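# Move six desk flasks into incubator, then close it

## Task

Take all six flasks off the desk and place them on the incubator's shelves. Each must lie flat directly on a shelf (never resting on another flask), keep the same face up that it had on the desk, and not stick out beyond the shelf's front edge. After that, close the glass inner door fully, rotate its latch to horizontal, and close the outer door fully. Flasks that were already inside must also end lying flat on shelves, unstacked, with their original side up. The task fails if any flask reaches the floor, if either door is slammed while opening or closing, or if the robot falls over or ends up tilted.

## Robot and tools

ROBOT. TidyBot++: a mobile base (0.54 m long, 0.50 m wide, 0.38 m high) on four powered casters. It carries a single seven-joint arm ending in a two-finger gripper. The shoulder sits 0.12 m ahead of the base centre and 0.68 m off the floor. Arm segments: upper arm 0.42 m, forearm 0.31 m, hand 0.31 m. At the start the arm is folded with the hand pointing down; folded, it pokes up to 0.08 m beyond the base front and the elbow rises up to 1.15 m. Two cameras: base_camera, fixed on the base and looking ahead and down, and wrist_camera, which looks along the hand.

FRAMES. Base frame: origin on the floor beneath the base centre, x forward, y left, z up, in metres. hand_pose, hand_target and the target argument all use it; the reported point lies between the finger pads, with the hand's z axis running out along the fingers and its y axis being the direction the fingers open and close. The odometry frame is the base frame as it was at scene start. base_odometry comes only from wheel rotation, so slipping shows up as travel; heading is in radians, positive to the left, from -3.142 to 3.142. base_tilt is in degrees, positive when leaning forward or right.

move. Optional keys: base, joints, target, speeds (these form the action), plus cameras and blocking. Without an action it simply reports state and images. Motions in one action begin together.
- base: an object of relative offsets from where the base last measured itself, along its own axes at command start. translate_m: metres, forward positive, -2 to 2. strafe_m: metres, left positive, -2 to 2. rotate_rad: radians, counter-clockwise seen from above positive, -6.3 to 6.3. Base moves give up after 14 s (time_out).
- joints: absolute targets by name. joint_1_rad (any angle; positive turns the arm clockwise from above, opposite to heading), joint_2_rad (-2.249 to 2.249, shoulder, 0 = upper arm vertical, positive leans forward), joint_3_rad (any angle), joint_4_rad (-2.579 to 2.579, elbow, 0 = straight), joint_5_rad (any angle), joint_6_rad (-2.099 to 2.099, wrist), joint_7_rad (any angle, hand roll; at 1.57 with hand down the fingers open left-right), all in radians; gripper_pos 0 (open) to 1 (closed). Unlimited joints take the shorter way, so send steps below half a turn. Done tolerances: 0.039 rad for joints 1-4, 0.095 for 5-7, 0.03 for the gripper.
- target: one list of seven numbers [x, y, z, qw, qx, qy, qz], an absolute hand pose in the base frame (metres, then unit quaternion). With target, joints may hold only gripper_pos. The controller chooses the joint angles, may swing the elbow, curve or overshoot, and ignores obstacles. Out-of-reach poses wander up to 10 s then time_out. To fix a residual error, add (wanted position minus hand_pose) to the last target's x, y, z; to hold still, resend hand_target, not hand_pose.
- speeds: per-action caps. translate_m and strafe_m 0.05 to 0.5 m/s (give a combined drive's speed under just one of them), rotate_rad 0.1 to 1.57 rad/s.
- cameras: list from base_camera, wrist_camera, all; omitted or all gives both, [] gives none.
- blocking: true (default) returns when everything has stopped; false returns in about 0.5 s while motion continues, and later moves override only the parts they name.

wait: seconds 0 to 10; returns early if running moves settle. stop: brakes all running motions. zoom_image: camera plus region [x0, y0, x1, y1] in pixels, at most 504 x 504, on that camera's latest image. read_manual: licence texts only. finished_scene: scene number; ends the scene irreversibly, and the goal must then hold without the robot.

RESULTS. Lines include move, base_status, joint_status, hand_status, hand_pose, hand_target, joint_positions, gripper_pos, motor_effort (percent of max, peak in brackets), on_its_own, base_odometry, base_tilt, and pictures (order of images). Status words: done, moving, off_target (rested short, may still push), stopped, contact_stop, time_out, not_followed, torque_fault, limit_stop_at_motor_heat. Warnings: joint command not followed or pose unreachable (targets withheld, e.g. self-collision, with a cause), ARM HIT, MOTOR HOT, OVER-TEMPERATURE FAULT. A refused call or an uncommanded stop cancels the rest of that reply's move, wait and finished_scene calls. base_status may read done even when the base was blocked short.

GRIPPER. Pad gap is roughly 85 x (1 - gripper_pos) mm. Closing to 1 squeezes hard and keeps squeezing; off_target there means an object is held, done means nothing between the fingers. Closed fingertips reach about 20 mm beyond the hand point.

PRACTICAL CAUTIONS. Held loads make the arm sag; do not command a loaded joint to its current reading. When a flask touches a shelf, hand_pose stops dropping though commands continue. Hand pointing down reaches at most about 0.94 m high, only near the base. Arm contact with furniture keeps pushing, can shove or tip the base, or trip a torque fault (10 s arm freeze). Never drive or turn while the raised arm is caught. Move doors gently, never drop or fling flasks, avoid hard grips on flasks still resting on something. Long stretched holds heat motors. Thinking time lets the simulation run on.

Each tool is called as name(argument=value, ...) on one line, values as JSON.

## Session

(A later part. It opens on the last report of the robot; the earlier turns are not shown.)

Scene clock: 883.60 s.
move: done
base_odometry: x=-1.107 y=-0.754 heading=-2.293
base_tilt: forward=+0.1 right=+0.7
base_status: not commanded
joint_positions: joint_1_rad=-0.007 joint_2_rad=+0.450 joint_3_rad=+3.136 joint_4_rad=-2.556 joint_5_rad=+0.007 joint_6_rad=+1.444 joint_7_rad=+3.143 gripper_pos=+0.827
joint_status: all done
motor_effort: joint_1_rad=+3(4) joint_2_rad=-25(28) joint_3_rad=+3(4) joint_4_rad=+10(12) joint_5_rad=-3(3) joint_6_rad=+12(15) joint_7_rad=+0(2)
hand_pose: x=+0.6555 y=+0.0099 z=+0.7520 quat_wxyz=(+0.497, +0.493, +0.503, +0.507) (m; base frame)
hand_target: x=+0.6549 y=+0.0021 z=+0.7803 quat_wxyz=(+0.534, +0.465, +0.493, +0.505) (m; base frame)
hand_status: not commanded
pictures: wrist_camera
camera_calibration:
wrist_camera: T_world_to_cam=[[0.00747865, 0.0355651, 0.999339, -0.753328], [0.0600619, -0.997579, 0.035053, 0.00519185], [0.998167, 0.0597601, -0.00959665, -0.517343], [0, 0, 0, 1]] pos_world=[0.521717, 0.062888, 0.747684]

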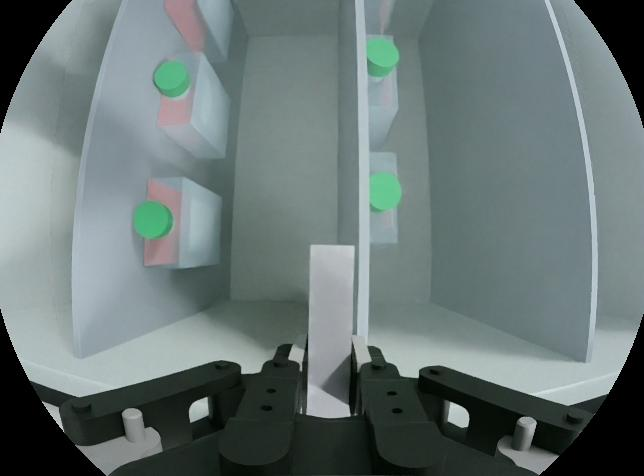

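move(joints={"joint_7_rad": 3.26}, cameras=["wrist_camera"])

zoom_image(camera="wrist_camera", region=[280, 230, 480, 430])

Scene clock: 885.10 s.
move: done
base_odometry: x=-1.107 y=-0.754 heading=-2.293
base_tilt: forward=+0.1 right=+0.7
base_status: not commanded
joint_positions: joint_1_rad=-0.007 joint_2_rad=+0.450 joint_3_rad=+3.136 joint_4_rad=-2.556 joint_5_rad=+0.007 joint_6_rad=+1.444 joint_7_rad=+3.197 gripper_pos=+0.827
joint_status: all done
motor_effort: joint_1_rad=+2(4) joint_2_rad=-25(26) joint_3_rad=+2(3) joint_4_rad=+10(11) joint_5_rad=-1(3) joint_6_rad=+12(14) joint_7_rad=+3(3)
hand_pose: x=+0.6555 y=+0.0099 z=+0.7519 quat_wxyz=(+0.511, +0.479, +0.516, +0.493) (m; base frame)
hand_target: x=+0.6549 y=+0.0021 z=+0.7803 quat_wxyz=(+0.549, +0.450, +0.507, +0.489) (m; base frame)
hand_status: not commanded
pictures: wrist_camera
camera_calibration:
wrist_camera: T_world_to_cam=[[0.00665478, 0.0897718, 0.99594, -0.750727], [0.0596253, -0.994226, 0.0892189, -0.0351908], [0.998199, 0.0587895, -0.011969, -0.515553], [0, 0, 0, 1]] pos_world=[0.521718, 0.0627156, 0.744648]

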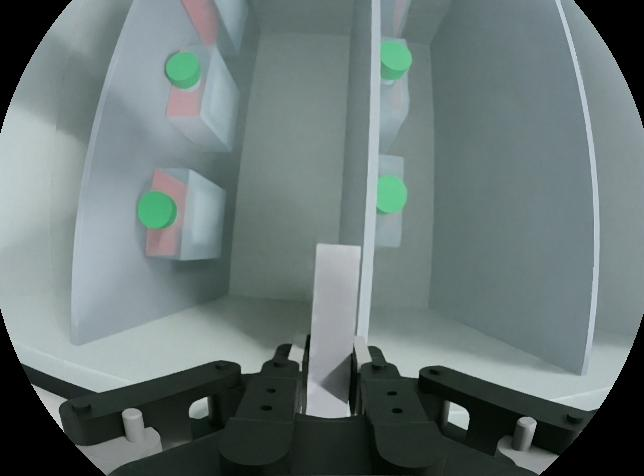

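Scaled by 2.520.

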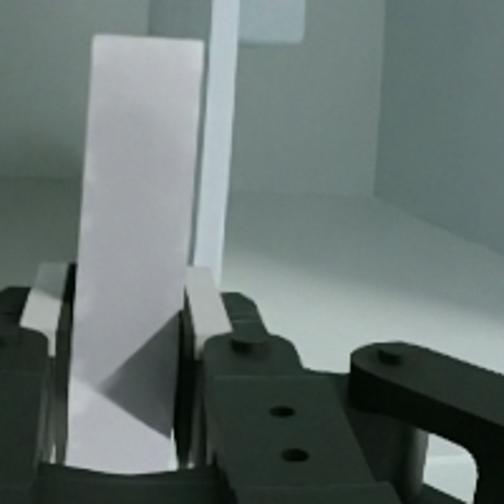

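move(joints={"gripper_pos": 0.4}, cameras=["wrist_camera"])

move(base={"translate_m": -0.3}, speeds={"translate_m": 0.2}, cameras=["wrist_camera"])

Scene clock: 890.13 s.
move: done
base_odometry: x=-1.107 y=-0.754 heading=-2.293
base_tilt: forward=+0.1 right=+0.7
base_status: not commanded
joint_positions: joint_1_rad=-0.007 joint_2_rad=+0.445 joint_3_rad=+3.137 joint_4_rad=-2.554 joint_5_rad=+0.007 joint_6_rad=+1.449 joint_7_rad=+3.209 gripper_pos=+0.400
joint_status: all done
motor_effort: joint_1_rad=-1(1) joint_2_rad=-22(25) joint_3_rad=+0(1) joint_4_rad=+8(9) joint_5_rad=+0(1) joint_6_rad=+10(12) joint_7_rad=+0(2)
hand_pose: x=+0.6558 y=+0.0092 z=+0.7567 quat_wxyz=(+0.517, +0.474, +0.515, +0.493) (m; base frame)
hand_target: x=+0.6549 y=+0.0021 z=+0.7803 quat_wxyz=(+0.549, +0.450, +0.507, +0.489) (m; base frame)
hand_status: not commanded
pictures: wrist_camera
camera_calibration:
wrist_camera: T_world_to_cam=[[-0.00513539, 0.101594, 0.994813, -0.74689], [0.0569489, -0.993182, 0.101722, -0.0440704], [0.998364, 0.0571759, -0.000685319, -0.524519], [0, 0, 0, 1]] pos_world=[0.522335, 0.0620997, 0.747139]

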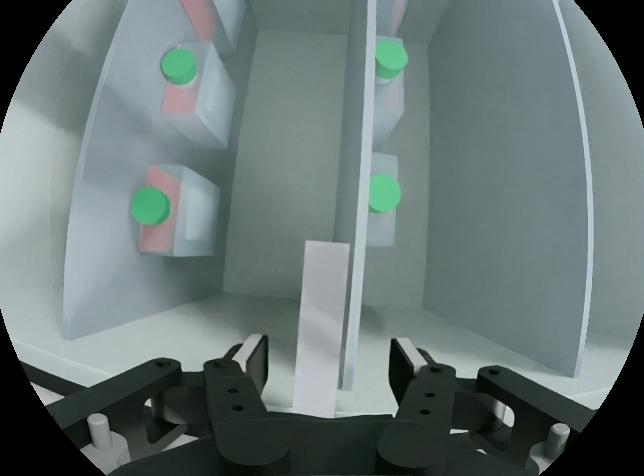

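Scene clock: 892.30 s.
move: done
base_odometry: x=-0.909 y=-0.529 heading=-2.293
base_tilt: forward=+0.1 right=+0.7
base_status: done
joint_positions: joint_1_rad=-0.006 joint_2_rad=+0.440 joint_3_rad=+3.137 joint_4_rad=-2.551 joint_5_rad=+0.007 joint_6_rad=+1.449 joint_7_rad=+3.209 gripper_pos=+0.400
joint_status: not commanded
motor_effort: joint_1_rad=+0(1) joint_2_rad=-22(26) joint_3_rad=+0(1) joint_4_rad=+8(9) joint_5_rad=+1(1) joint_6_rad=+10(11) joint_7_rad=+1(1)
hand_pose: x=+0.6563 y=+0.0089 z=+0.7606 quat_wxyz=(+0.519, +0.472, +0.513, +0.494) (m; base frame)
hand_target: x=+0.6549 y=+0.0021 z=+0.7803 quat_wxyz=(+0.549, +0.450, +0.507, +0.489) (m; base frame)
hand_status: not commanded
pictures: wrist_camera
camera_calibration:
wrist_camera: T_world_to_cam=[[-0.0132419, 0.101552, 0.994742, -0.745357], [0.0555151, -0.99322, 0.102135, -0.0441407], [0.99837, 0.0565756, 0.00751444, -0.531132], [0, 0, 0, 1]] pos_world=[0.522847, 0.0618999, 0.749938]

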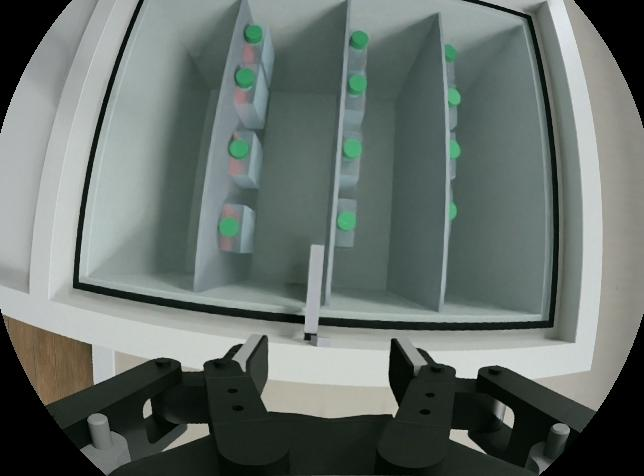

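zoom_image(camera="wrist_camera", region=[250, 220, 400, 360])

Scaled by 3.360.

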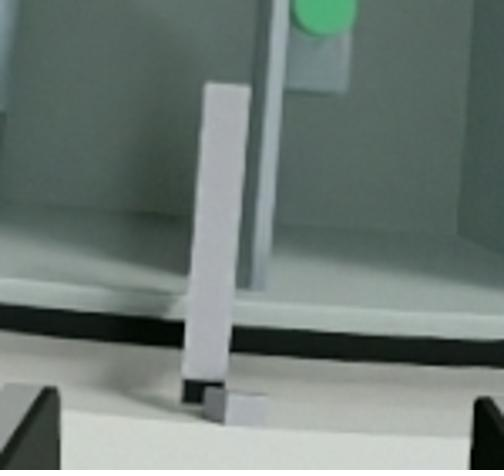

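move(base={"translate_m": -0.45, "strafe_m": 0.2}, joints={"joint_7_rad": 1.5, "gripper_pos": 1.0}, cameras=["all"])

move(base={"rotate_rad": 0.9}, cameras=["all"])

Scene clock: 907.77 s.
move: done
base_odometry: x=-0.461 y=-0.323 heading=-2.293
base_tilt: forward=+0.1 right=+0.7
base_status: done
joint_positions: joint_1_rad=-0.006 joint_2_rad=+0.437 joint_3_rad=+3.137 joint_4_rad=-2.552 joint_5_rad=+0.007 joint_6_rad=+1.449 joint_7_rad=+1.563 gripper_pos=+0.999
joint_status: all done
motor_effort: joint_1_rad=-1(2) joint_2_rad=-23(24) joint_3_rad=+1(1) joint_4_rad=+8(9) joint_5_rad=+1(1) joint_6_rad=+10(10) joint_7_rad=+1(2)
hand_pose: x=+0.6559 y=+0.0088 z=+0.7618 quat_wxyz=(-0.009, +0.696, +0.003, +0.718) (m; base frame)
hand_target: x=+0.6549 y=+0.0021 z=+0.7803 quat_wxyz=(-0.027, +0.678, -0.024, +0.735) (m; base frame)
hand_status: not commanded
pictures: base_camera, wrist_camera
camera_calibration:
wrist_camera: T_world_to_cam=[[0.0329191, -0.999089, 0.027147, -0.0300512], [0.0721511, -0.0247153, -0.997087, 0.77363], [0.99685, 0.0347819, 0.0712717, -0.578125], [0, 0, 0, 1]] pos_world=[0.521475, 0.00920497, 0.813397]

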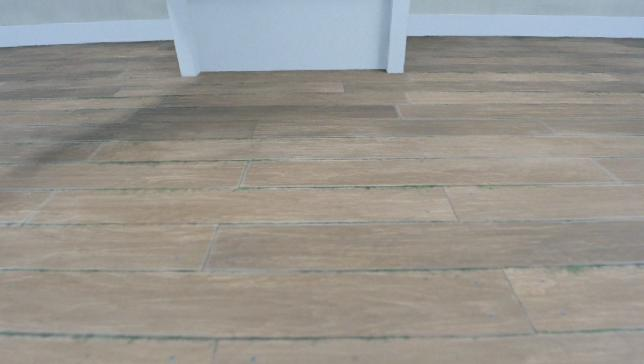

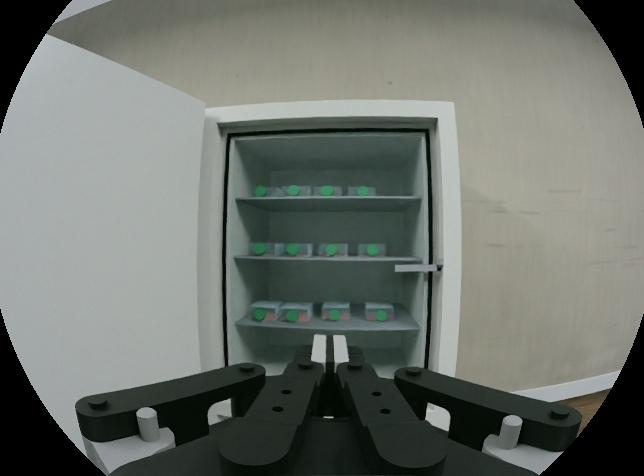

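Scene clock: 909.57 s.
move: done
base_odometry: x=-0.461 y=-0.323 heading=-1.393
base_tilt: forward=+0.1 right=+0.7
base_status: done
joint_positions: joint_1_rad=-0.007 joint_2_rad=+0.437 joint_3_rad=+3.136 joint_4_rad=-2.552 joint_5_rad=+0.007 joint_6_rad=+1.449 joint_7_rad=+1.562 gripper_pos=+0.999
joint_status: not commanded
motor_effort: joint_1_rad=+0(3) joint_2_rad=-23(24) joint_3_rad=+0(2) joint_4_rad=+8(8) joint_5_rad=+1(2) joint_6_rad=+10(10) joint_7_rad=+0(1)
hand_pose: x=+0.6558 y=+0.0095 z=+0.7618 quat_wxyz=(-0.010, +0.696, +0.003, +0.718) (m; base frame)
hand_target: x=+0.6549 y=+0.0021 z=+0.7803 quat_wxyz=(-0.027, +0.678, -0.024, +0.735) (m; base frame)
hand_status: not commanded
pictures: base_camera, wrist_camera
camera_calibration:
wrist_camera: T_world_to_cam=[[0.0343663, -0.999057, 0.0265476, -0.0298163], [0.0721695, -0.0240131, -0.997103, 0.773647], [0.9968, 0.0361826, 0.0712761, -0.578032], [0, 0, 0, 1]] pos_world=[0.521373, 0.00970423, 0.813398]

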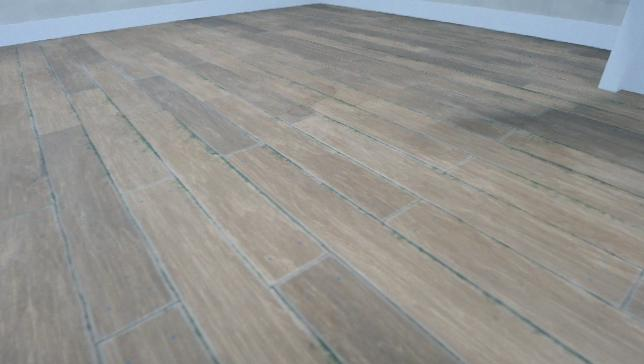

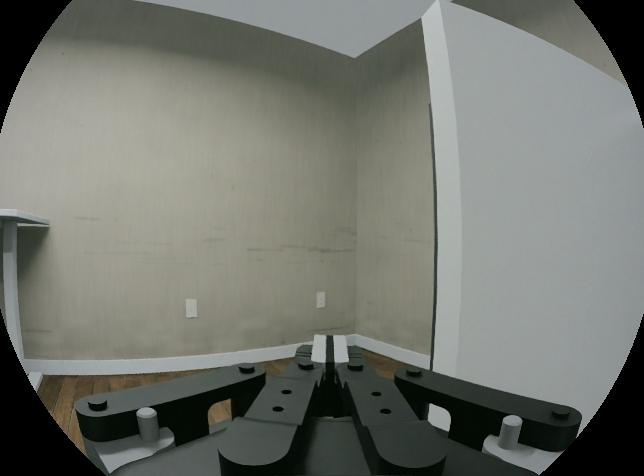

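move(base={"translate_m": 1.439, "strafe_m": 0.744}, joints={"joint_7_rad": 3.18}, cameras=["all"])

move(base={"rotate_rad": -2.295}, cameras=["all"])

Scene clock: 922.60 s.
move: done
base_odometry: x=+0.526 y=-1.608 heading=-1.393
base_tilt: forward=+0.1 right=+0.7
base_status: done
joint_positions: joint_1_rad=-0.005 joint_2_rad=+0.437 joint_3_rad=+3.136 joint_4_rad=-2.551 joint_5_rad=+0.007 joint_6_rad=+1.449 joint_7_rad=+3.118 gripper_pos=+0.999
joint_status: all done
motor_effort: joint_1_rad=+0(2) joint_2_rad=-22(25) joint_3_rad=+0(1) joint_4_rad=+8(10) joint_5_rad=+1(2) joint_6_rad=+10(11) joint_7_rad=+0(2)
hand_pose: x=+0.6560 y=+0.0087 z=+0.7623 quat_wxyz=(+0.497, +0.494, +0.490, +0.518) (m; base frame)
hand_target: x=+0.6549 y=+0.0021 z=+0.7803 quat_wxyz=(+0.529, +0.470, +0.489, +0.510) (m; base frame)
hand_status: not commanded
pictures: base_camera, wrist_camera
camera_calibration:
wrist_camera: T_world_to_cam=[[-0.0148599, 0.0103464, 0.999836, -0.749053], [0.0578368, -0.998263, 0.0111898, 0.023334], [0.998215, 0.0579936, 0.0142357, -0.535884], [0, 0, 0, 1]] pos_world=[0.522447, 0.0621213, 0.756298]

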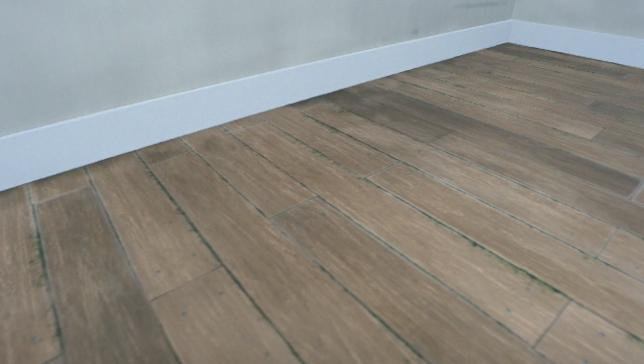

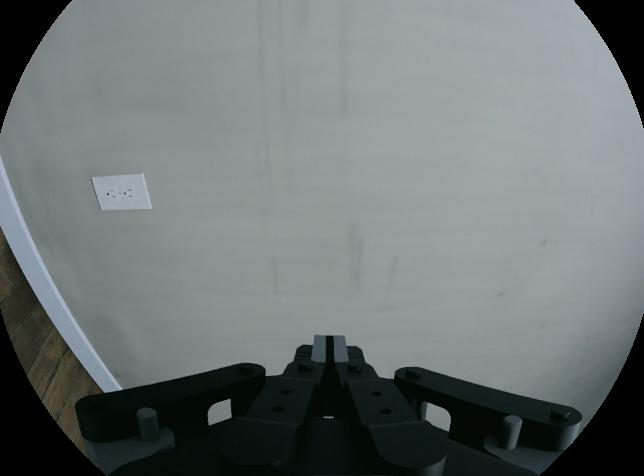

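Scene clock: 925.37 s.
move: done
base_odometry: x=+0.526 y=-1.608 heading=+2.596
base_tilt: forward=+0.1 right=+0.7
base_status: done
joint_positions: joint_1_rad=+0.000 joint_2_rad=+0.437 joint_3_rad=+3.138 joint_4_rad=-2.551 joint_5_rad=+0.007 joint_6_rad=+1.449 joint_7_rad=+3.118 gripper_pos=+0.999
joint_status: not commanded
motor_effort: joint_1_rad=+0(3) joint_2_rad=-23(24) joint_3_rad=+0(2) joint_4_rad=+8(8) joint_5_rad=+0(2) joint_6_rad=+10(10) joint_7_rad=+1(2)
hand_pose: x=+0.6563 y=+0.0052 z=+0.7625 quat_wxyz=(+0.499, +0.495, +0.488, +0.517) (m; base frame)
hand_target: x=+0.6549 y=+0.0021 z=+0.7803 quat_wxyz=(+0.529, +0.470, +0.489, +0.510) (m; base frame)
hand_status: not commanded
pictures: base_camera, wrist_camera
camera_calibration:
wrist_camera: T_world_to_cam=[[-0.0155297, 0.0112081, 0.999817, -0.748802], [0.0511187, -0.998621, 0.0119887, 0.0235333], [0.998572, 0.0512955, 0.0149353, -0.536651], [0, 0, 0, 1]] pos_world=[0.523053, 0.0594213, 0.756397]

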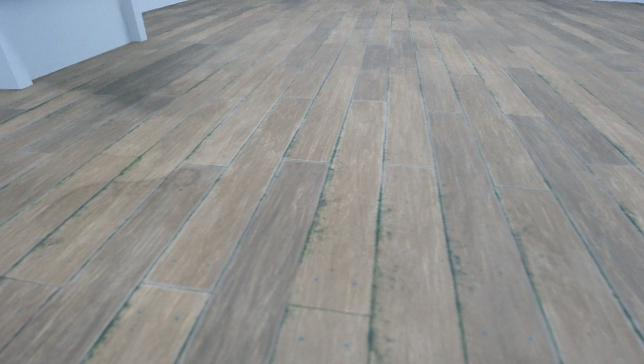

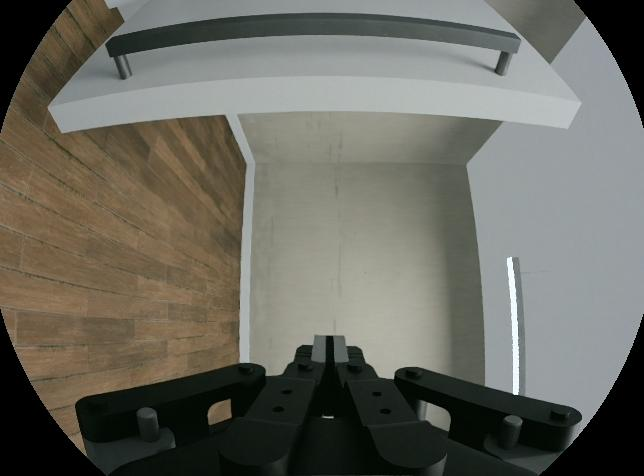

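move(base={"translate_m": 0.1825, "strafe_m": 0.4665}, speeds={"translate_m": 0.3}, cameras=["wrist_camera"])

Scene clock: 933.53 s.
move: done
base_odometry: x=+0.127 y=-1.912 heading=+2.596
base_tilt: forward=+0.1 right=+0.6
base_status: done
joint_positions: joint_1_rad=-0.001 joint_2_rad=+0.436 joint_3_rad=+3.138 joint_4_rad=-2.551 joint_5_rad=+0.007 joint_6_rad=+1.449 joint_7_rad=+3.118 gripper_pos=+0.999
joint_status: not commanded
motor_effort: joint_1_rad=+1(3) joint_2_rad=-22(24) joint_3_rad=+0(1) joint_4_rad=+8(9) joint_5_rad=+1(2) joint_6_rad=+10(11) joint_7_rad=+0(1)
hand_pose: x=+0.6563 y=+0.0055 z=+0.7626 quat_wxyz=(+0.499, +0.495, +0.489, +0.517) (m; base frame)
hand_target: x=+0.6549 y=+0.0021 z=+0.7803 quat_wxyz=(+0.529, +0.470, +0.489, +0.510) (m; base frame)
hand_status: not commanded
pictures: wrist_camera
camera_calibration:
wrist_camera: T_world_to_cam=[[-0.0157407, 0.0112887, 0.999812, -0.748696], [0.0517131, -0.998589, 0.012089, 0.0234441], [0.998538, 0.0518937, 0.0151347, -0.536835], [0, 0, 0, 1]] pos_world=[0.523053, 0.0597211, 0.756397]

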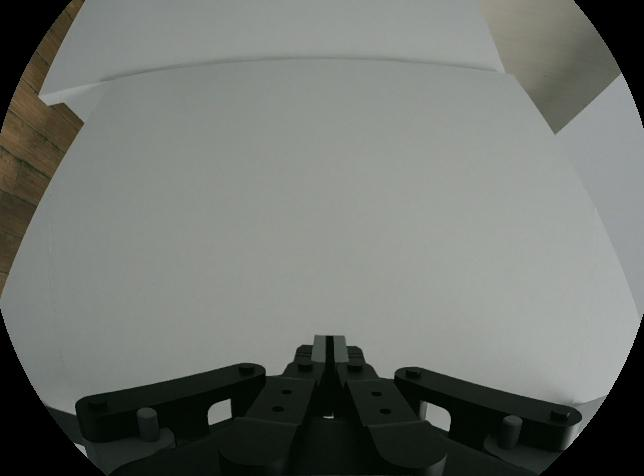

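zoom_image(camera="wrist_camera", region=[30, 50, 180, 150])

zoom_image(camera="wrist_camera", region=[440, 40, 590, 150])

Scaled by 3.360.

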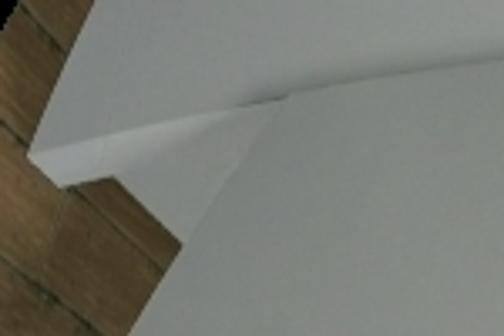

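Scaled by 3.360.

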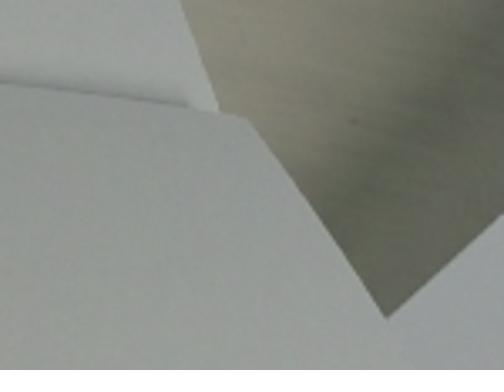

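move(base={"translate_m": 0.2, "strafe_m": -0.03}, speeds={"translate_m": 0.2}, cameras=["wrist_camera"])

move(base={"translate_m": 0.05}, speeds={"translate_m": 0.05}, cameras=["wrist_camera"])

Scene clock: 943.03 s.
move: done
base_odometry: x=-0.028 y=-1.783 heading=+2.596
base_tilt: forward=+0.1 right=+0.6
base_status: done
joint_positions: joint_1_rad=-0.001 joint_2_rad=+0.436 joint_3_rad=+3.138 joint_4_rad=-2.552 joint_5_rad=+0.007 joint_6_rad=+1.450 joint_7_rad=+3.118 gripper_pos=+0.999
joint_status: not commanded
motor_effort: joint_1_rad=+0(1) joint_2_rad=-22(25) joint_3_rad=+0(1) joint_4_rad=+8(13) joint_5_rad=+1(1) joint_6_rad=+10(11) joint_7_rad=+1(1)
hand_pose: x=+0.6558 y=+0.0056 z=+0.7628 quat_wxyz=(+0.499, +0.495, +0.488, +0.517) (m; base frame)
hand_target: x=+0.6549 y=+0.0021 z=+0.7803 quat_wxyz=(+0.529, +0.470, +0.489, +0.510) (m; base frame)
hand_status: not commanded
pictures: wrist_camera
camera_calibration:
wrist_camera: T_world_to_cam=[[-0.0160433, 0.0112687, 0.999808, -0.748742], [0.0520087, -0.998573, 0.0120893, 0.0234117], [0.998518, 0.0521927, 0.0154343, -0.536578], [0, 0, 0, 1]] pos_world=[0.522553, 0.0598211, 0.756597]

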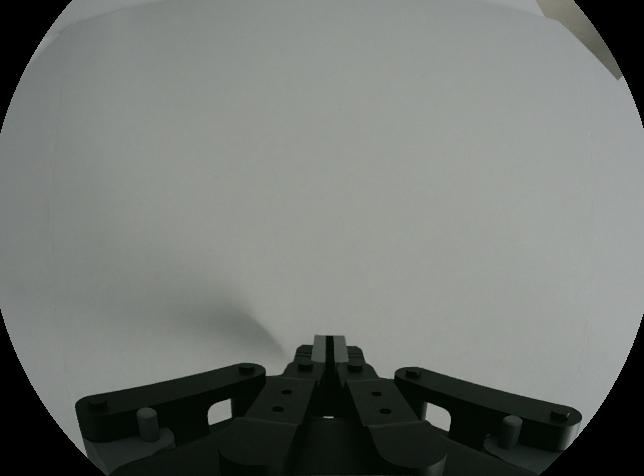

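Scene clock: 944.50 s.
move: done
base_odometry: x=-0.071 y=-1.756 heading=+2.596
base_tilt: forward=+0.1 right=+0.7
base_status: done
joint_positions: joint_1_rad=-0.001 joint_2_rad=+0.436 joint_3_rad=+3.138 joint_4_rad=-2.554 joint_5_rad=+0.007 joint_6_rad=+1.451 joint_7_rad=+3.118 gripper_pos=+0.999
joint_status: not commanded
motor_effort: joint_1_rad=+0(1) joint_2_rad=-22(24) joint_3_rad=+0(1) joint_4_rad=+8(11) joint_5_rad=+1(1) joint_6_rad=+10(10) joint_7_rad=+0(1)
hand_pose: x=+0.6551 y=+0.0056 z=+0.7623 quat_wxyz=(+0.499, +0.495, +0.489, +0.517) (m; base frame)
hand_target: x=+0.6549 y=+0.0021 z=+0.7803 quat_wxyz=(+0.529, +0.470, +0.489, +0.510) (m; base frame)
hand_status: not commanded
pictures: wrist_camera
camera_calibration:
wrist_camera: T_world_to_cam=[[-0.0147403, 0.0112349, 0.999828, -0.749147], [0.052026, -0.998574, 0.0119878, 0.0235196], [0.998537, 0.0521938, 0.0141348, -0.5349], [0, 0, 0, 1]] pos_world=[0.521851, 0.0598212, 0.756297]

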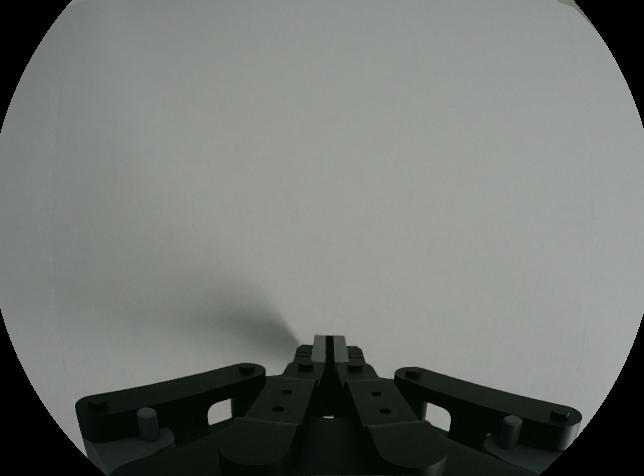

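move(base={"translate_m": 0.097, "strafe_m": -0.056}, speeds={"translate_m": 0.08}, cameras=["wrist_camera"])

move(base={"translate_m": 0.106, "strafe_m": -0.035}, speeds={"translate_m": 0.08}, cameras=["wrist_camera"])

move(base={"translate_m": 0.111, "strafe_m": -0.012}, speeds={"translate_m": 0.08}, cameras=["wrist_camera"])

Scene clock: 948.30 s.
move: done
base_odometry: x=-0.125 y=-1.658 heading=+2.596
base_tilt: forward=+0.1 right=+0.7
base_status: done
joint_positions: joint_1_rad=-0.001 joint_2_rad=+0.435 joint_3_rad=+3.138 joint_4_rad=-2.555 joint_5_rad=+0.007 joint_6_rad=+1.453 joint_7_rad=+3.118 gripper_pos=+0.999
joint_status: not commanded
motor_effort: joint_1_rad=+0(2) joint_2_rad=-23(25) joint_3_rad=+0(2) joint_4_rad=+8(14) joint_5_rad=+1(1) joint_6_rad=+10(11) joint_7_rad=+1(1)
hand_pose: x=+0.6548 y=+0.0060 z=+0.7630 quat_wxyz=(+0.499, +0.495, +0.488, +0.517) (m; base frame)
hand_target: x=+0.6549 y=+0.0021 z=+0.7803 quat_wxyz=(+0.529, +0.470, +0.489, +0.510) (m; base frame)
hand_status: not commanded
pictures: wrist_camera
camera_calibration:
wrist_camera: T_world_to_cam=[[-0.0167409, 0.0110216, 0.999799, -0.748475], [0.0527071, -0.998539, 0.0118902, 0.0234467], [0.99847, 0.0528956, 0.0161355, -0.53614], [0, 0, 0, 1]] pos_world=[0.521553, 0.0600213, 0.756697]

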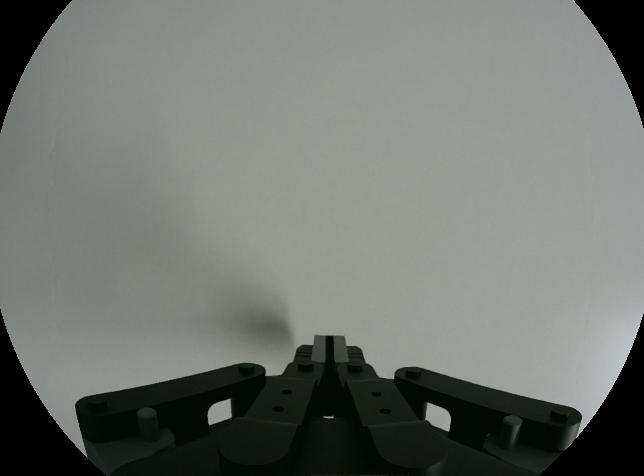

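Scene clock: 950.20 s.
move: done
base_odometry: x=-0.197 y=-1.573 heading=+2.596
base_tilt: forward=+0.1 right=+0.7
base_status: done
joint_positions: joint_1_rad=-0.002 joint_2_rad=+0.434 joint_3_rad=+3.138 joint_4_rad=-2.555 joint_5_rad=+0.007 joint_6_rad=+1.455 joint_7_rad=+3.118 gripper_pos=+0.999
joint_status: not commanded
motor_effort: joint_1_rad=+0(2) joint_2_rad=-22(25) joint_3_rad=+0(2) joint_4_rad=+8(15) joint_5_rad=+1(2) joint_6_rad=+10(11) joint_7_rad=+0(2)
hand_pose: x=+0.6549 y=+0.0063 z=+0.7642 quat_wxyz=(+0.500, +0.494, +0.488, +0.518) (m; base frame)
hand_target: x=+0.6549 y=+0.0021 z=+0.7803 quat_wxyz=(+0.529, +0.470, +0.489, +0.510) (m; base frame)
hand_status: not commanded
pictures: wrist_camera
camera_calibration:
wrist_camera: T_world_to_cam=[[-0.0201481, 0.0109342, 0.999737, -0.747449], [0.0532682, -0.998508, 0.0119943, 0.0233633], [0.998377, 0.0534959, 0.0195356, -0.538736], [0, 0, 0, 1]] pos_world=[0.521557, 0.0603213, 0.757497]

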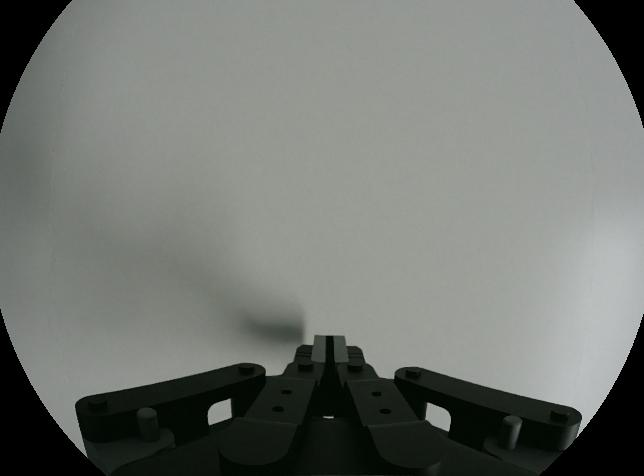

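Scene clock: 952.10 s.
move: done
base_odometry: x=-0.286 y=-1.505 heading=+2.595
base_tilt: forward=+0.1 right=+0.7
base_status: done
joint_positions: joint_1_rad=-0.002 joint_2_rad=+0.435 joint_3_rad=+3.137 joint_4_rad=-2.554 joint_5_rad=+0.007 joint_6_rad=+1.456 joint_7_rad=+3.118 gripper_pos=+0.999
joint_status: not commanded
motor_effort: joint_1_rad=+0(1) joint_2_rad=-23(25) joint_3_rad=+0(2) joint_4_rad=+8(16) joint_5_rad=+0(1) joint_6_rad=+10(11) joint_7_rad=+0(1)
hand_pose: x=+0.6550 y=+0.0064 z=+0.7645 quat_wxyz=(+0.500, +0.493, +0.487, +0.519) (m; base frame)
hand_target: x=+0.6549 y=+0.0021 z=+0.7803 quat_wxyz=(+0.529, +0.470, +0.489, +0.510) (m; base frame)
hand_status: not commanded
pictures: wrist_camera
camera_calibration:
wrist_camera: T_world_to_cam=[[-0.0211472, 0.0108799, 0.999717, -0.747107], [0.053356, -0.998504, 0.0119954, 0.0233087], [0.998352, 0.0535945, 0.0205351, -0.539591], [0, 0, 0, 1]] pos_world=[0.521659, 0.0603214, 0.757697]

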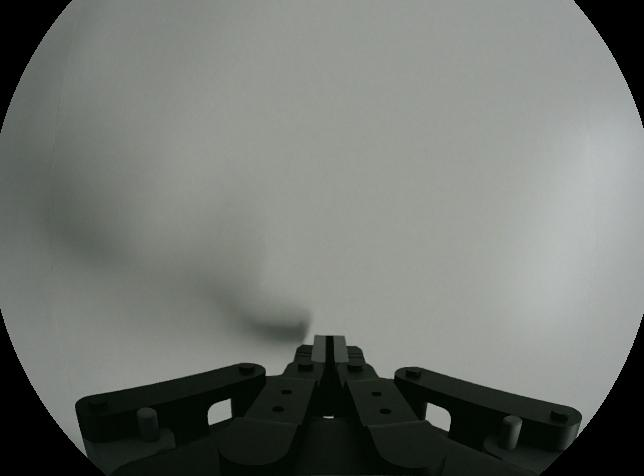

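Contact is steady. Next come the turning steps about the hinge.

move(base={"translate_m": 0.173, "strafe_m": -0.166, "rotate_rad": 0.28}, speeds={"translate_m": 0.1, "rotate_rad": 0.115}, cameras=["wrist_camera"])

move(base={"translate_m": 0.173, "strafe_m": -0.166, "rotate_rad": 0.28}, speeds={"translate_m": 0.1, "rotate_rad": 0.115}, cameras=["all"])

Scene clock: 956.27 s.
move: done
base_odometry: x=-0.348 y=-1.273 heading=+2.876
base_tilt: forward=+0.1 right=+0.7
base_status: done
joint_positions: joint_1_rad=-0.002 joint_2_rad=+0.434 joint_3_rad=+3.138 joint_4_rad=-2.555 joint_5_rad=+0.007 joint_6_rad=+1.458 joint_7_rad=+3.118 gripper_pos=+0.999
joint_status: not commanded
motor_effort: joint_1_rad=+1(2) joint_2_rad=-22(24) joint_3_rad=+0(1) joint_4_rad=+8(15) joint_5_rad=+1(2) joint_6_rad=+10(11) joint_7_rad=+1(1)
hand_pose: x=+0.6545 y=+0.0062 z=+0.7651 quat_wxyz=(+0.500, +0.493, +0.487, +0.519) (m; base frame)
hand_target: x=+0.6549 y=+0.0021 z=+0.7803 quat_wxyz=(+0.529, +0.470, +0.489, +0.510) (m; base frame)
hand_status: not commanded
pictures: wrist_camera
camera_calibration:
wrist_camera: T_world_to_cam=[[-0.0224522, 0.0110183, 0.999687, -0.746819], [0.0530364, -0.998518, 0.0121965, 0.02324], [0.99834, 0.0532937, 0.0218345, -0.540158], [0, 0, 0, 1]] pos_world=[0.521261, 0.0602213, 0.758096]

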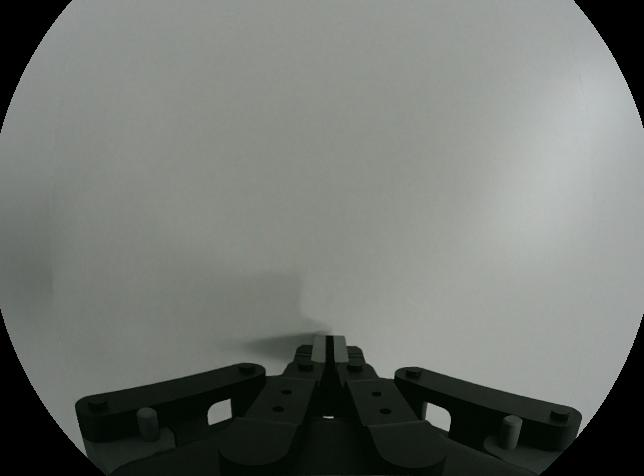

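Scene clock: 959.20 s.
move: done
base_odometry: x=-0.471 y=-1.067 heading=-3.127
base_tilt: forward=+0.1 right=+0.7
base_status: done
joint_positions: joint_1_rad=-0.001 joint_2_rad=+0.433 joint_3_rad=+3.138 joint_4_rad=-2.555 joint_5_rad=+0.007 joint_6_rad=+1.459 joint_7_rad=+3.118 gripper_pos=+0.999
joint_status: not commanded
motor_effort: joint_1_rad=+0(2) joint_2_rad=-22(24) joint_3_rad=+0(1) joint_4_rad=+8(14) joint_5_rad=+1(2) joint_6_rad=+10(11) joint_7_rad=+1(2)
hand_pose: x=+0.6545 y=+0.0060 z=+0.7659 quat_wxyz=(+0.501, +0.493, +0.486, +0.519) (m; base frame)
hand_target: x=+0.6549 y=+0.0021 z=+0.7803 quat_wxyz=(+0.529, +0.470, +0.489, +0.510) (m; base frame)
hand_status: not commanded
pictures: base_camera, wrist_camera
camera_calibration:
wrist_camera: T_world_to_cam=[[-0.0247489, 0.0110111, 0.999633, -0.746078], [0.0526068, -0.99854, 0.0123015, 0.0231798], [0.998309, 0.0528919, 0.0241335, -0.541864], [0, 0, 0, 1]] pos_world=[0.521264, 0.0600213, 0.758596]

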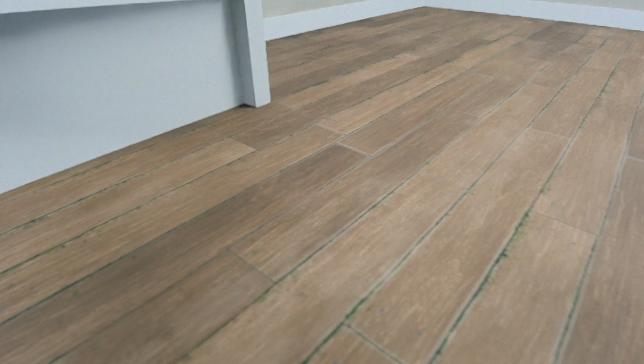

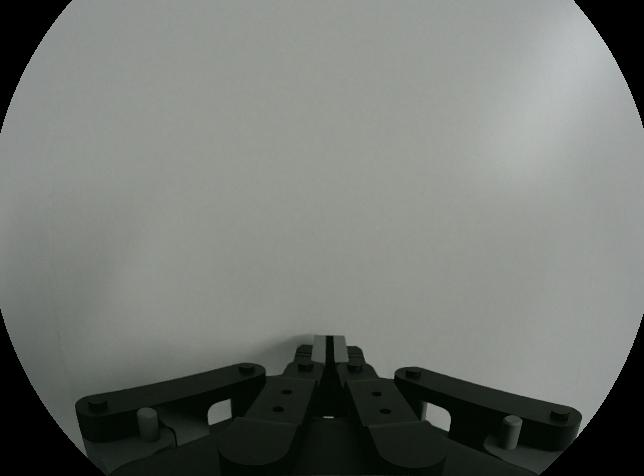

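move(base={"translate_m": 0.173, "strafe_m": -0.166, "rotate_rad": 0.28}, speeds={"translate_m": 0.1, "rotate_rad": 0.115}, cameras=["wrist_camera"])

move(base={"translate_m": 0.173, "strafe_m": -0.166, "rotate_rad": 0.28}, speeds={"translate_m": 0.1, "rotate_rad": 0.115}, cameras=["all"])

Scene clock: 963.27 s.
move: done
base_odometry: x=-0.647 y=-0.904 heading=-2.847
base_tilt: forward=+0.0 right=+0.7
base_status: done
joint_positions: joint_1_rad=-0.001 joint_2_rad=+0.433 joint_3_rad=+3.138 joint_4_rad=-2.555 joint_5_rad=+0.007 joint_6_rad=+1.461 joint_7_rad=+3.118 gripper_pos=+0.999
joint_status: not commanded
motor_effort: joint_1_rad=-1(2) joint_2_rad=-22(24) joint_3_rad=+0(1) joint_4_rad=+8(14) joint_5_rad=+1(2) joint_6_rad=+10(11) joint_7_rad=+1(1)
hand_pose: x=+0.6546 y=+0.0059 z=+0.7668 quat_wxyz=(+0.502, +0.492, +0.486, +0.520) (m; base frame)
hand_target: x=+0.6549 y=+0.0021 z=+0.7803 quat_wxyz=(+0.529, +0.470, +0.489, +0.510) (m; base frame)
hand_status: not commanded
pictures: wrist_camera
camera_calibration:
wrist_camera: T_world_to_cam=[[-0.0271498, 0.0109928, 0.999571, -0.745371], [0.05238, -0.99855, 0.0124043, 0.0231027], [0.998258, 0.0526943, 0.0265346, -0.543861], [0, 0, 0, 1]] pos_world=[0.521467, 0.0599214, 0.759196]

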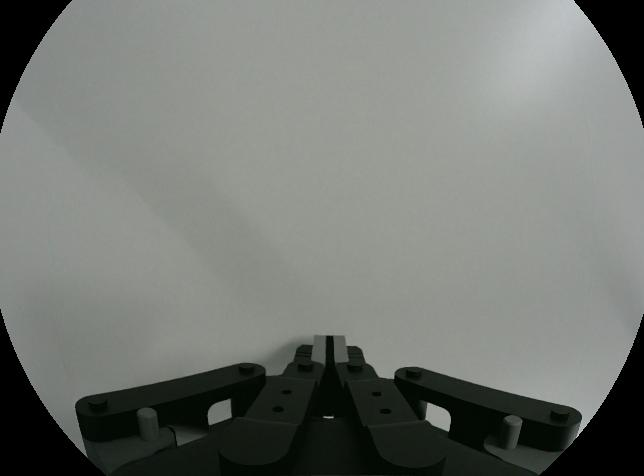

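Scene clock: 966.20 s.
move: done
base_odometry: x=-0.861 y=-0.795 heading=-2.567
base_tilt: forward=+0.1 right=+0.7
base_status: done
joint_positions: joint_1_rad=-0.001 joint_2_rad=+0.433 joint_3_rad=+3.138 joint_4_rad=-2.554 joint_5_rad=+0.007 joint_6_rad=+1.462 joint_7_rad=+3.118 gripper_pos=+0.999
joint_status: not commanded
motor_effort: joint_1_rad=+1(3) joint_2_rad=-23(23) joint_3_rad=+0(2) joint_4_rad=+8(13) joint_5_rad=+1(2) joint_6_rad=+10(11) joint_7_rad=+0(1)
hand_pose: x=+0.6547 y=+0.0058 z=+0.7675 quat_wxyz=(+0.502, +0.492, +0.485, +0.520) (m; base frame)
hand_target: x=+0.6549 y=+0.0021 z=+0.7803 quat_wxyz=(+0.529, +0.470, +0.489, +0.510) (m; base frame)
hand_status: not commanded
pictures: base_camera, wrist_camera
camera_calibration:
wrist_camera: T_world_to_cam=[[-0.0290486, 0.0109981, 0.999517, -0.74474], [0.052154, -0.998561, 0.0125033, 0.0231409], [0.998216, 0.0524921, 0.0284332, -0.545283], [0, 0, 0, 1]] pos_world=[0.52147, 0.0599214, 0.759595]

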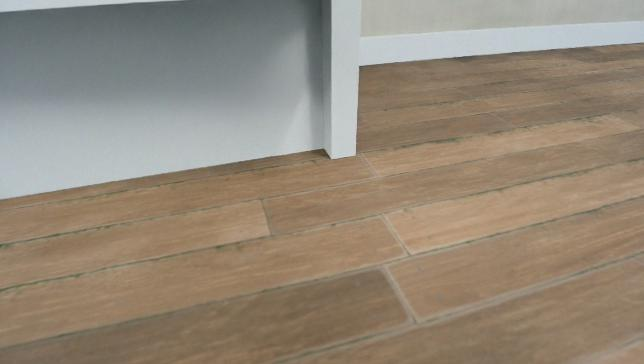

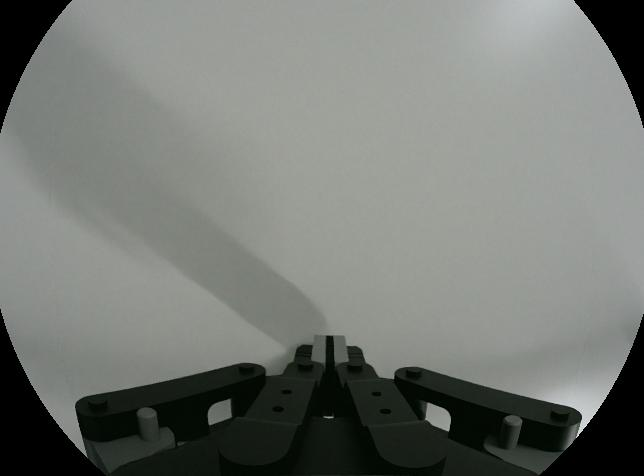

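move(base={"translate_m": 0.0563, "strafe_m": -0.0648, "rotate_rad": 0.1}, speeds={"translate_m": 0.07, "rotate_rad": 0.115}, cameras=[])

move(base={"translate_m": 0.0563, "strafe_m": -0.0648, "rotate_rad": 0.1}, speeds={"translate_m": 0.06, "rotate_rad": 0.1}, cameras=["all"])

Scene clock: 968.83 s.
move: done
base_odometry: x=-0.943 y=-0.771 heading=-2.466
base_tilt: forward=+0.1 right=+0.7
base_status: done
joint_positions: joint_1_rad=+0.000 joint_2_rad=+0.433 joint_3_rad=+3.138 joint_4_rad=-2.554 joint_5_rad=+0.007 joint_6_rad=+1.462 joint_7_rad=+3.118 gripper_pos=+0.999
joint_status: not commanded
motor_effort: joint_1_rad=+0(2) joint_2_rad=-22(24) joint_3_rad=+0(2) joint_4_rad=+8(12) joint_5_rad=+1(3) joint_6_rad=+10(10) joint_7_rad=+0(1)
hand_pose: x=+0.6547 y=+0.0050 z=+0.7675 quat_wxyz=(+0.503, +0.492, +0.485, +0.520) (m; base frame)
hand_target: x=+0.6549 y=+0.0021 z=+0.7803 quat_wxyz=(+0.529, +0.470, +0.489, +0.510) (m; base frame)
hand_status: not commanded
pictures: none
No camera images: "cameras" was empty.

Scene clock: 970.70 s.
move: done
base_odometry: x=-1.028 y=-0.756 heading=-2.366
base_tilt: forward=+0.1 right=+0.7
base_status: done
joint_positions: joint_1_rad=-0.014 joint_2_rad=+0.395 joint_3_rad=+3.124 joint_4_rad=-2.619 joint_5_rad=+0.009 joint_6_rad=+1.471 joint_7_rad=+3.118 gripper_pos=+0.999
joint_status: not commanded
motor_effort: joint_1_rad=+2(5) joint_2_rad=-14(23) joint_3_rad=+3(5) joint_4_rad=+21(23) joint_5_rad=-2(5) joint_6_rad=+7(10) joint_7_rad=+0(1)
hand_pose: x=+0.6317 y=+0.0192 z=+0.7675 quat_wxyz=(+0.490, +0.490, +0.495, +0.524) (m; base frame)
hand_target: x=+0.6549 y=+0.0021 z=+0.7803 quat_wxyz=(+0.529, +0.470, +0.489, +0.510) (m; base frame)
hand_status: not commanded
pictures: base_camera, wrist_camera
camera_calibration:
wrist_camera: T_world_to_cam=[[-0.0122641, 0.00602104, 0.999907, -0.756355], [0.0801205, -0.996761, 0.0069848, 0.0242602], [0.99671, 0.0801987, 0.011742, -0.509825], [0, 0, 0, 1]] pos_world=[0.496928, 0.0696229, 0.762101]

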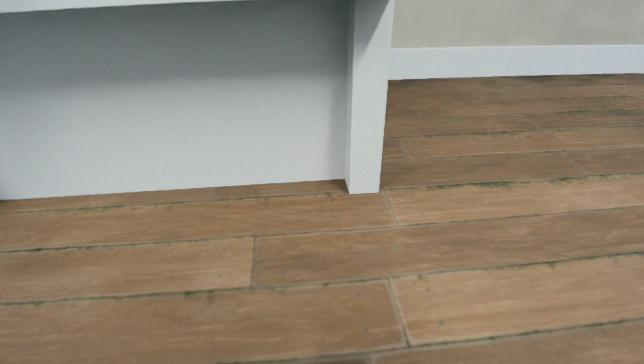

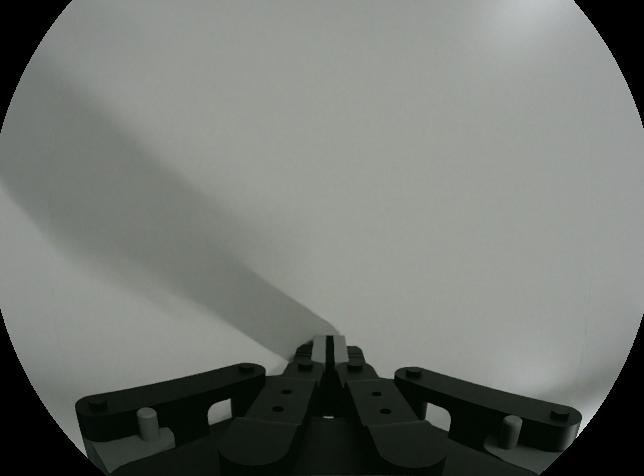

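move(base={"translate_m": 0.015}, speeds={"translate_m": 0.05}, cameras=["wrist_camera"])

Scene clock: 972.27 s.
move: done
base_odometry: x=-1.038 y=-0.766 heading=-2.366
base_tilt: forward=+0.0 right=+0.7
base_status: done
joint_positions: joint_1_rad=-0.014 joint_2_rad=+0.377 joint_3_rad=+3.124 joint_4_rad=-2.654 joint_5_rad=+0.009 joint_6_rad=+1.481 joint_7_rad=+3.118 gripper_pos=+0.999
joint_status: not commanded
motor_effort: joint_1_rad=+3(4) joint_2_rad=-9(14) joint_3_rad=+4(5) joint_4_rad=+29(30) joint_5_rad=-3(4) joint_6_rad=+5(8) joint_7_rad=+0(1)
hand_pose: x=+0.6194 y=+0.0188 z=+0.7674 quat_wxyz=(+0.488, +0.492, +0.497, +0.522) (m; base frame)
hand_target: x=+0.6549 y=+0.0021 z=+0.7803 quat_wxyz=(+0.529, +0.470, +0.489, +0.510) (m; base frame)
hand_status: not commanded
pictures: wrist_camera
camera_calibration:
wrist_camera: T_world_to_cam=[[-0.00497154, 0.006397, 0.999967, -0.760911], [0.0802641, -0.996751, 0.00677548, 0.024931], [0.996761, 0.0802951, 0.00444193, -0.491995], [0, 0, 0, 1]] pos_world=[0.484618, 0.0692224, 0.762902]

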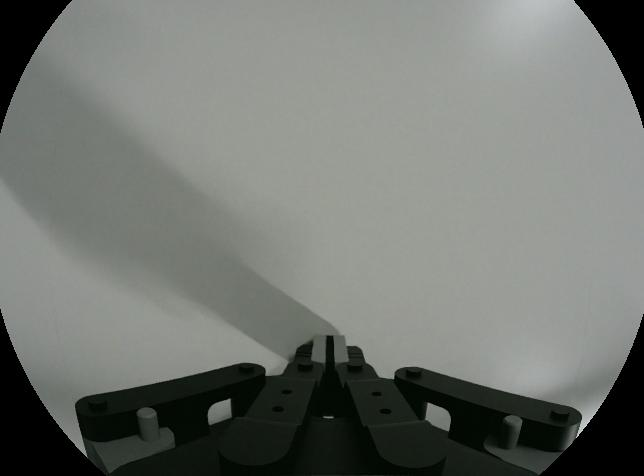

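move(base={"translate_m": -0.5}, joints={"joint_7_rad": 1.5}, cameras=["wrist_camera"])

move(base={"strafe_m": -0.85, "rotate_rad": 0.4}, cameras=["all"])

Scene clock: 975.77 s.
move: done
base_odometry: x=-0.681 y=-0.415 heading=-2.365
base_tilt: forward=+0.1 right=+0.7
base_status: done
joint_positions: joint_1_rad=-0.010 joint_2_rad=+0.432 joint_3_rad=+3.132 joint_4_rad=-2.549 joint_5_rad=+0.009 joint_6_rad=+1.482 joint_7_rad=+1.563 gripper_pos=+0.999
joint_status: all done
motor_effort: joint_1_rad=+0(3) joint_2_rad=-23(25) joint_3_rad=+0(3) joint_4_rad=+8(27) joint_5_rad=+0(2) joint_6_rad=+10(11) joint_7_rad=+1(2)
hand_pose: x=+0.6556 y=+0.0134 z=+0.7758 quat_wxyz=(-0.014, +0.681, +0.005, +0.732) (m; base frame)
hand_target: x=+0.6549 y=+0.0021 z=+0.7803 quat_wxyz=(-0.027, +0.678, -0.024, +0.735) (m; base frame)
hand_status: not commanded
pictures: wrist_camera
camera_calibration:
wrist_camera: T_world_to_cam=[[0.041512, -0.998799, 0.0260353, -0.0305641], [0.112988, -0.0211978, -0.99337, 0.757937], [0.992729, 0.0441785, 0.111973, -0.608025], [0, 0, 0, 1]] pos_world=[0.519234, 0.0124008, 0.82179]

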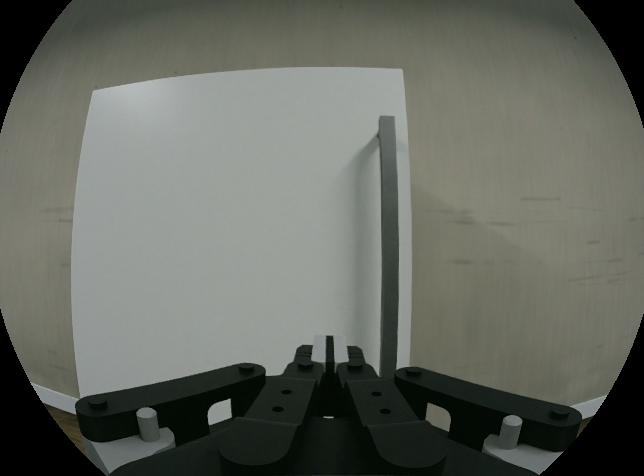

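Scene clock: 978.53 s.
move: done
base_odometry: x=-1.277 y=+0.191 heading=-1.965
base_tilt: forward=+0.1 right=+0.6
base_status: done
joint_positions: joint_1_rad=+0.002 joint_2_rad=+0.433 joint_3_rad=+3.138 joint_4_rad=-2.549 joint_5_rad=+0.009 joint_6_rad=+1.482 joint_7_rad=+1.562 gripper_pos=+0.999
joint_status: not commanded
motor_effort: joint_1_rad=+0(4) joint_2_rad=-22(24) joint_3_rad=+0(3) joint_4_rad=+8(9) joint_5_rad=+1(2) joint_6_rad=+10(10) joint_7_rad=+1(1)
hand_pose: x=+0.6558 y=+0.0049 z=+0.7755 quat_wxyz=(-0.007, +0.682, +0.001, +0.732) (m; base frame)
hand_target: x=+0.6549 y=+0.0021 z=+0.7803 quat_wxyz=(-0.027, +0.678, -0.024, +0.735) (m; base frame)
hand_status: not commanded
pictures: base_camera, wrist_camera
camera_calibration:
wrist_camera: T_world_to_cam=[[0.0251943, -0.999287, 0.0281216, -0.0299897], [0.112174, -0.025127, -0.993371, 0.758028], [0.993369, 0.0281818, 0.111461, -0.607761], [0, 0, 0, 1]] pos_world=[0.519456, 0.00620639, 0.821588]

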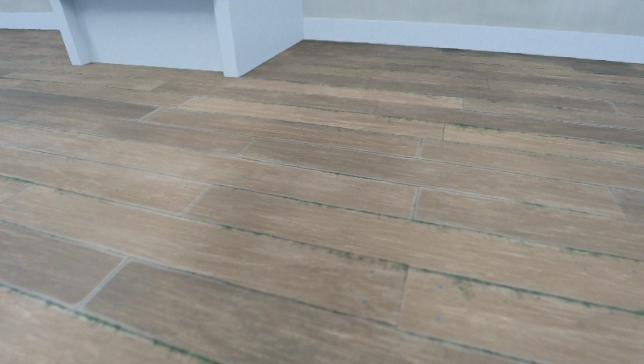

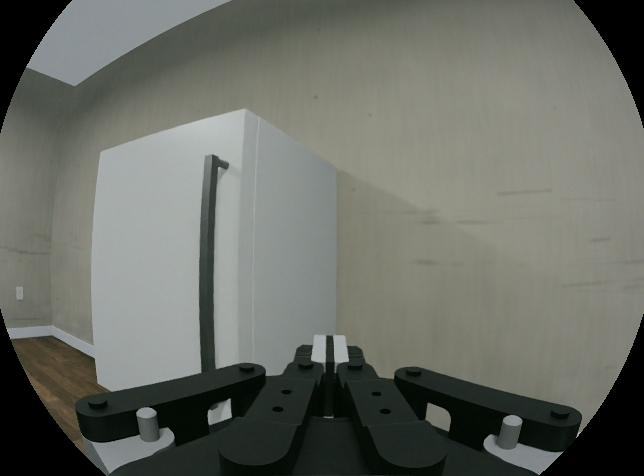

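zoom_image(camera="wrist_camera", region=[190, 100, 310, 240])

zoom_image(camera="wrist_camera", region=[210, 230, 330, 390])

Scaled by 3.600.

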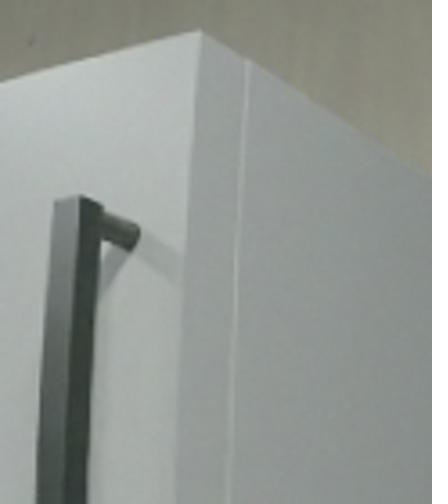

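Scaled by 3.150.

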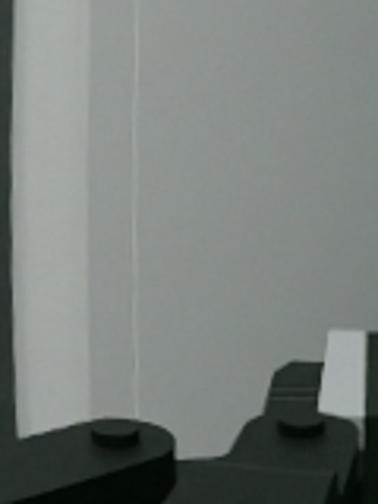

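finished_scene(scene=2)

The scene is finished: the task was done.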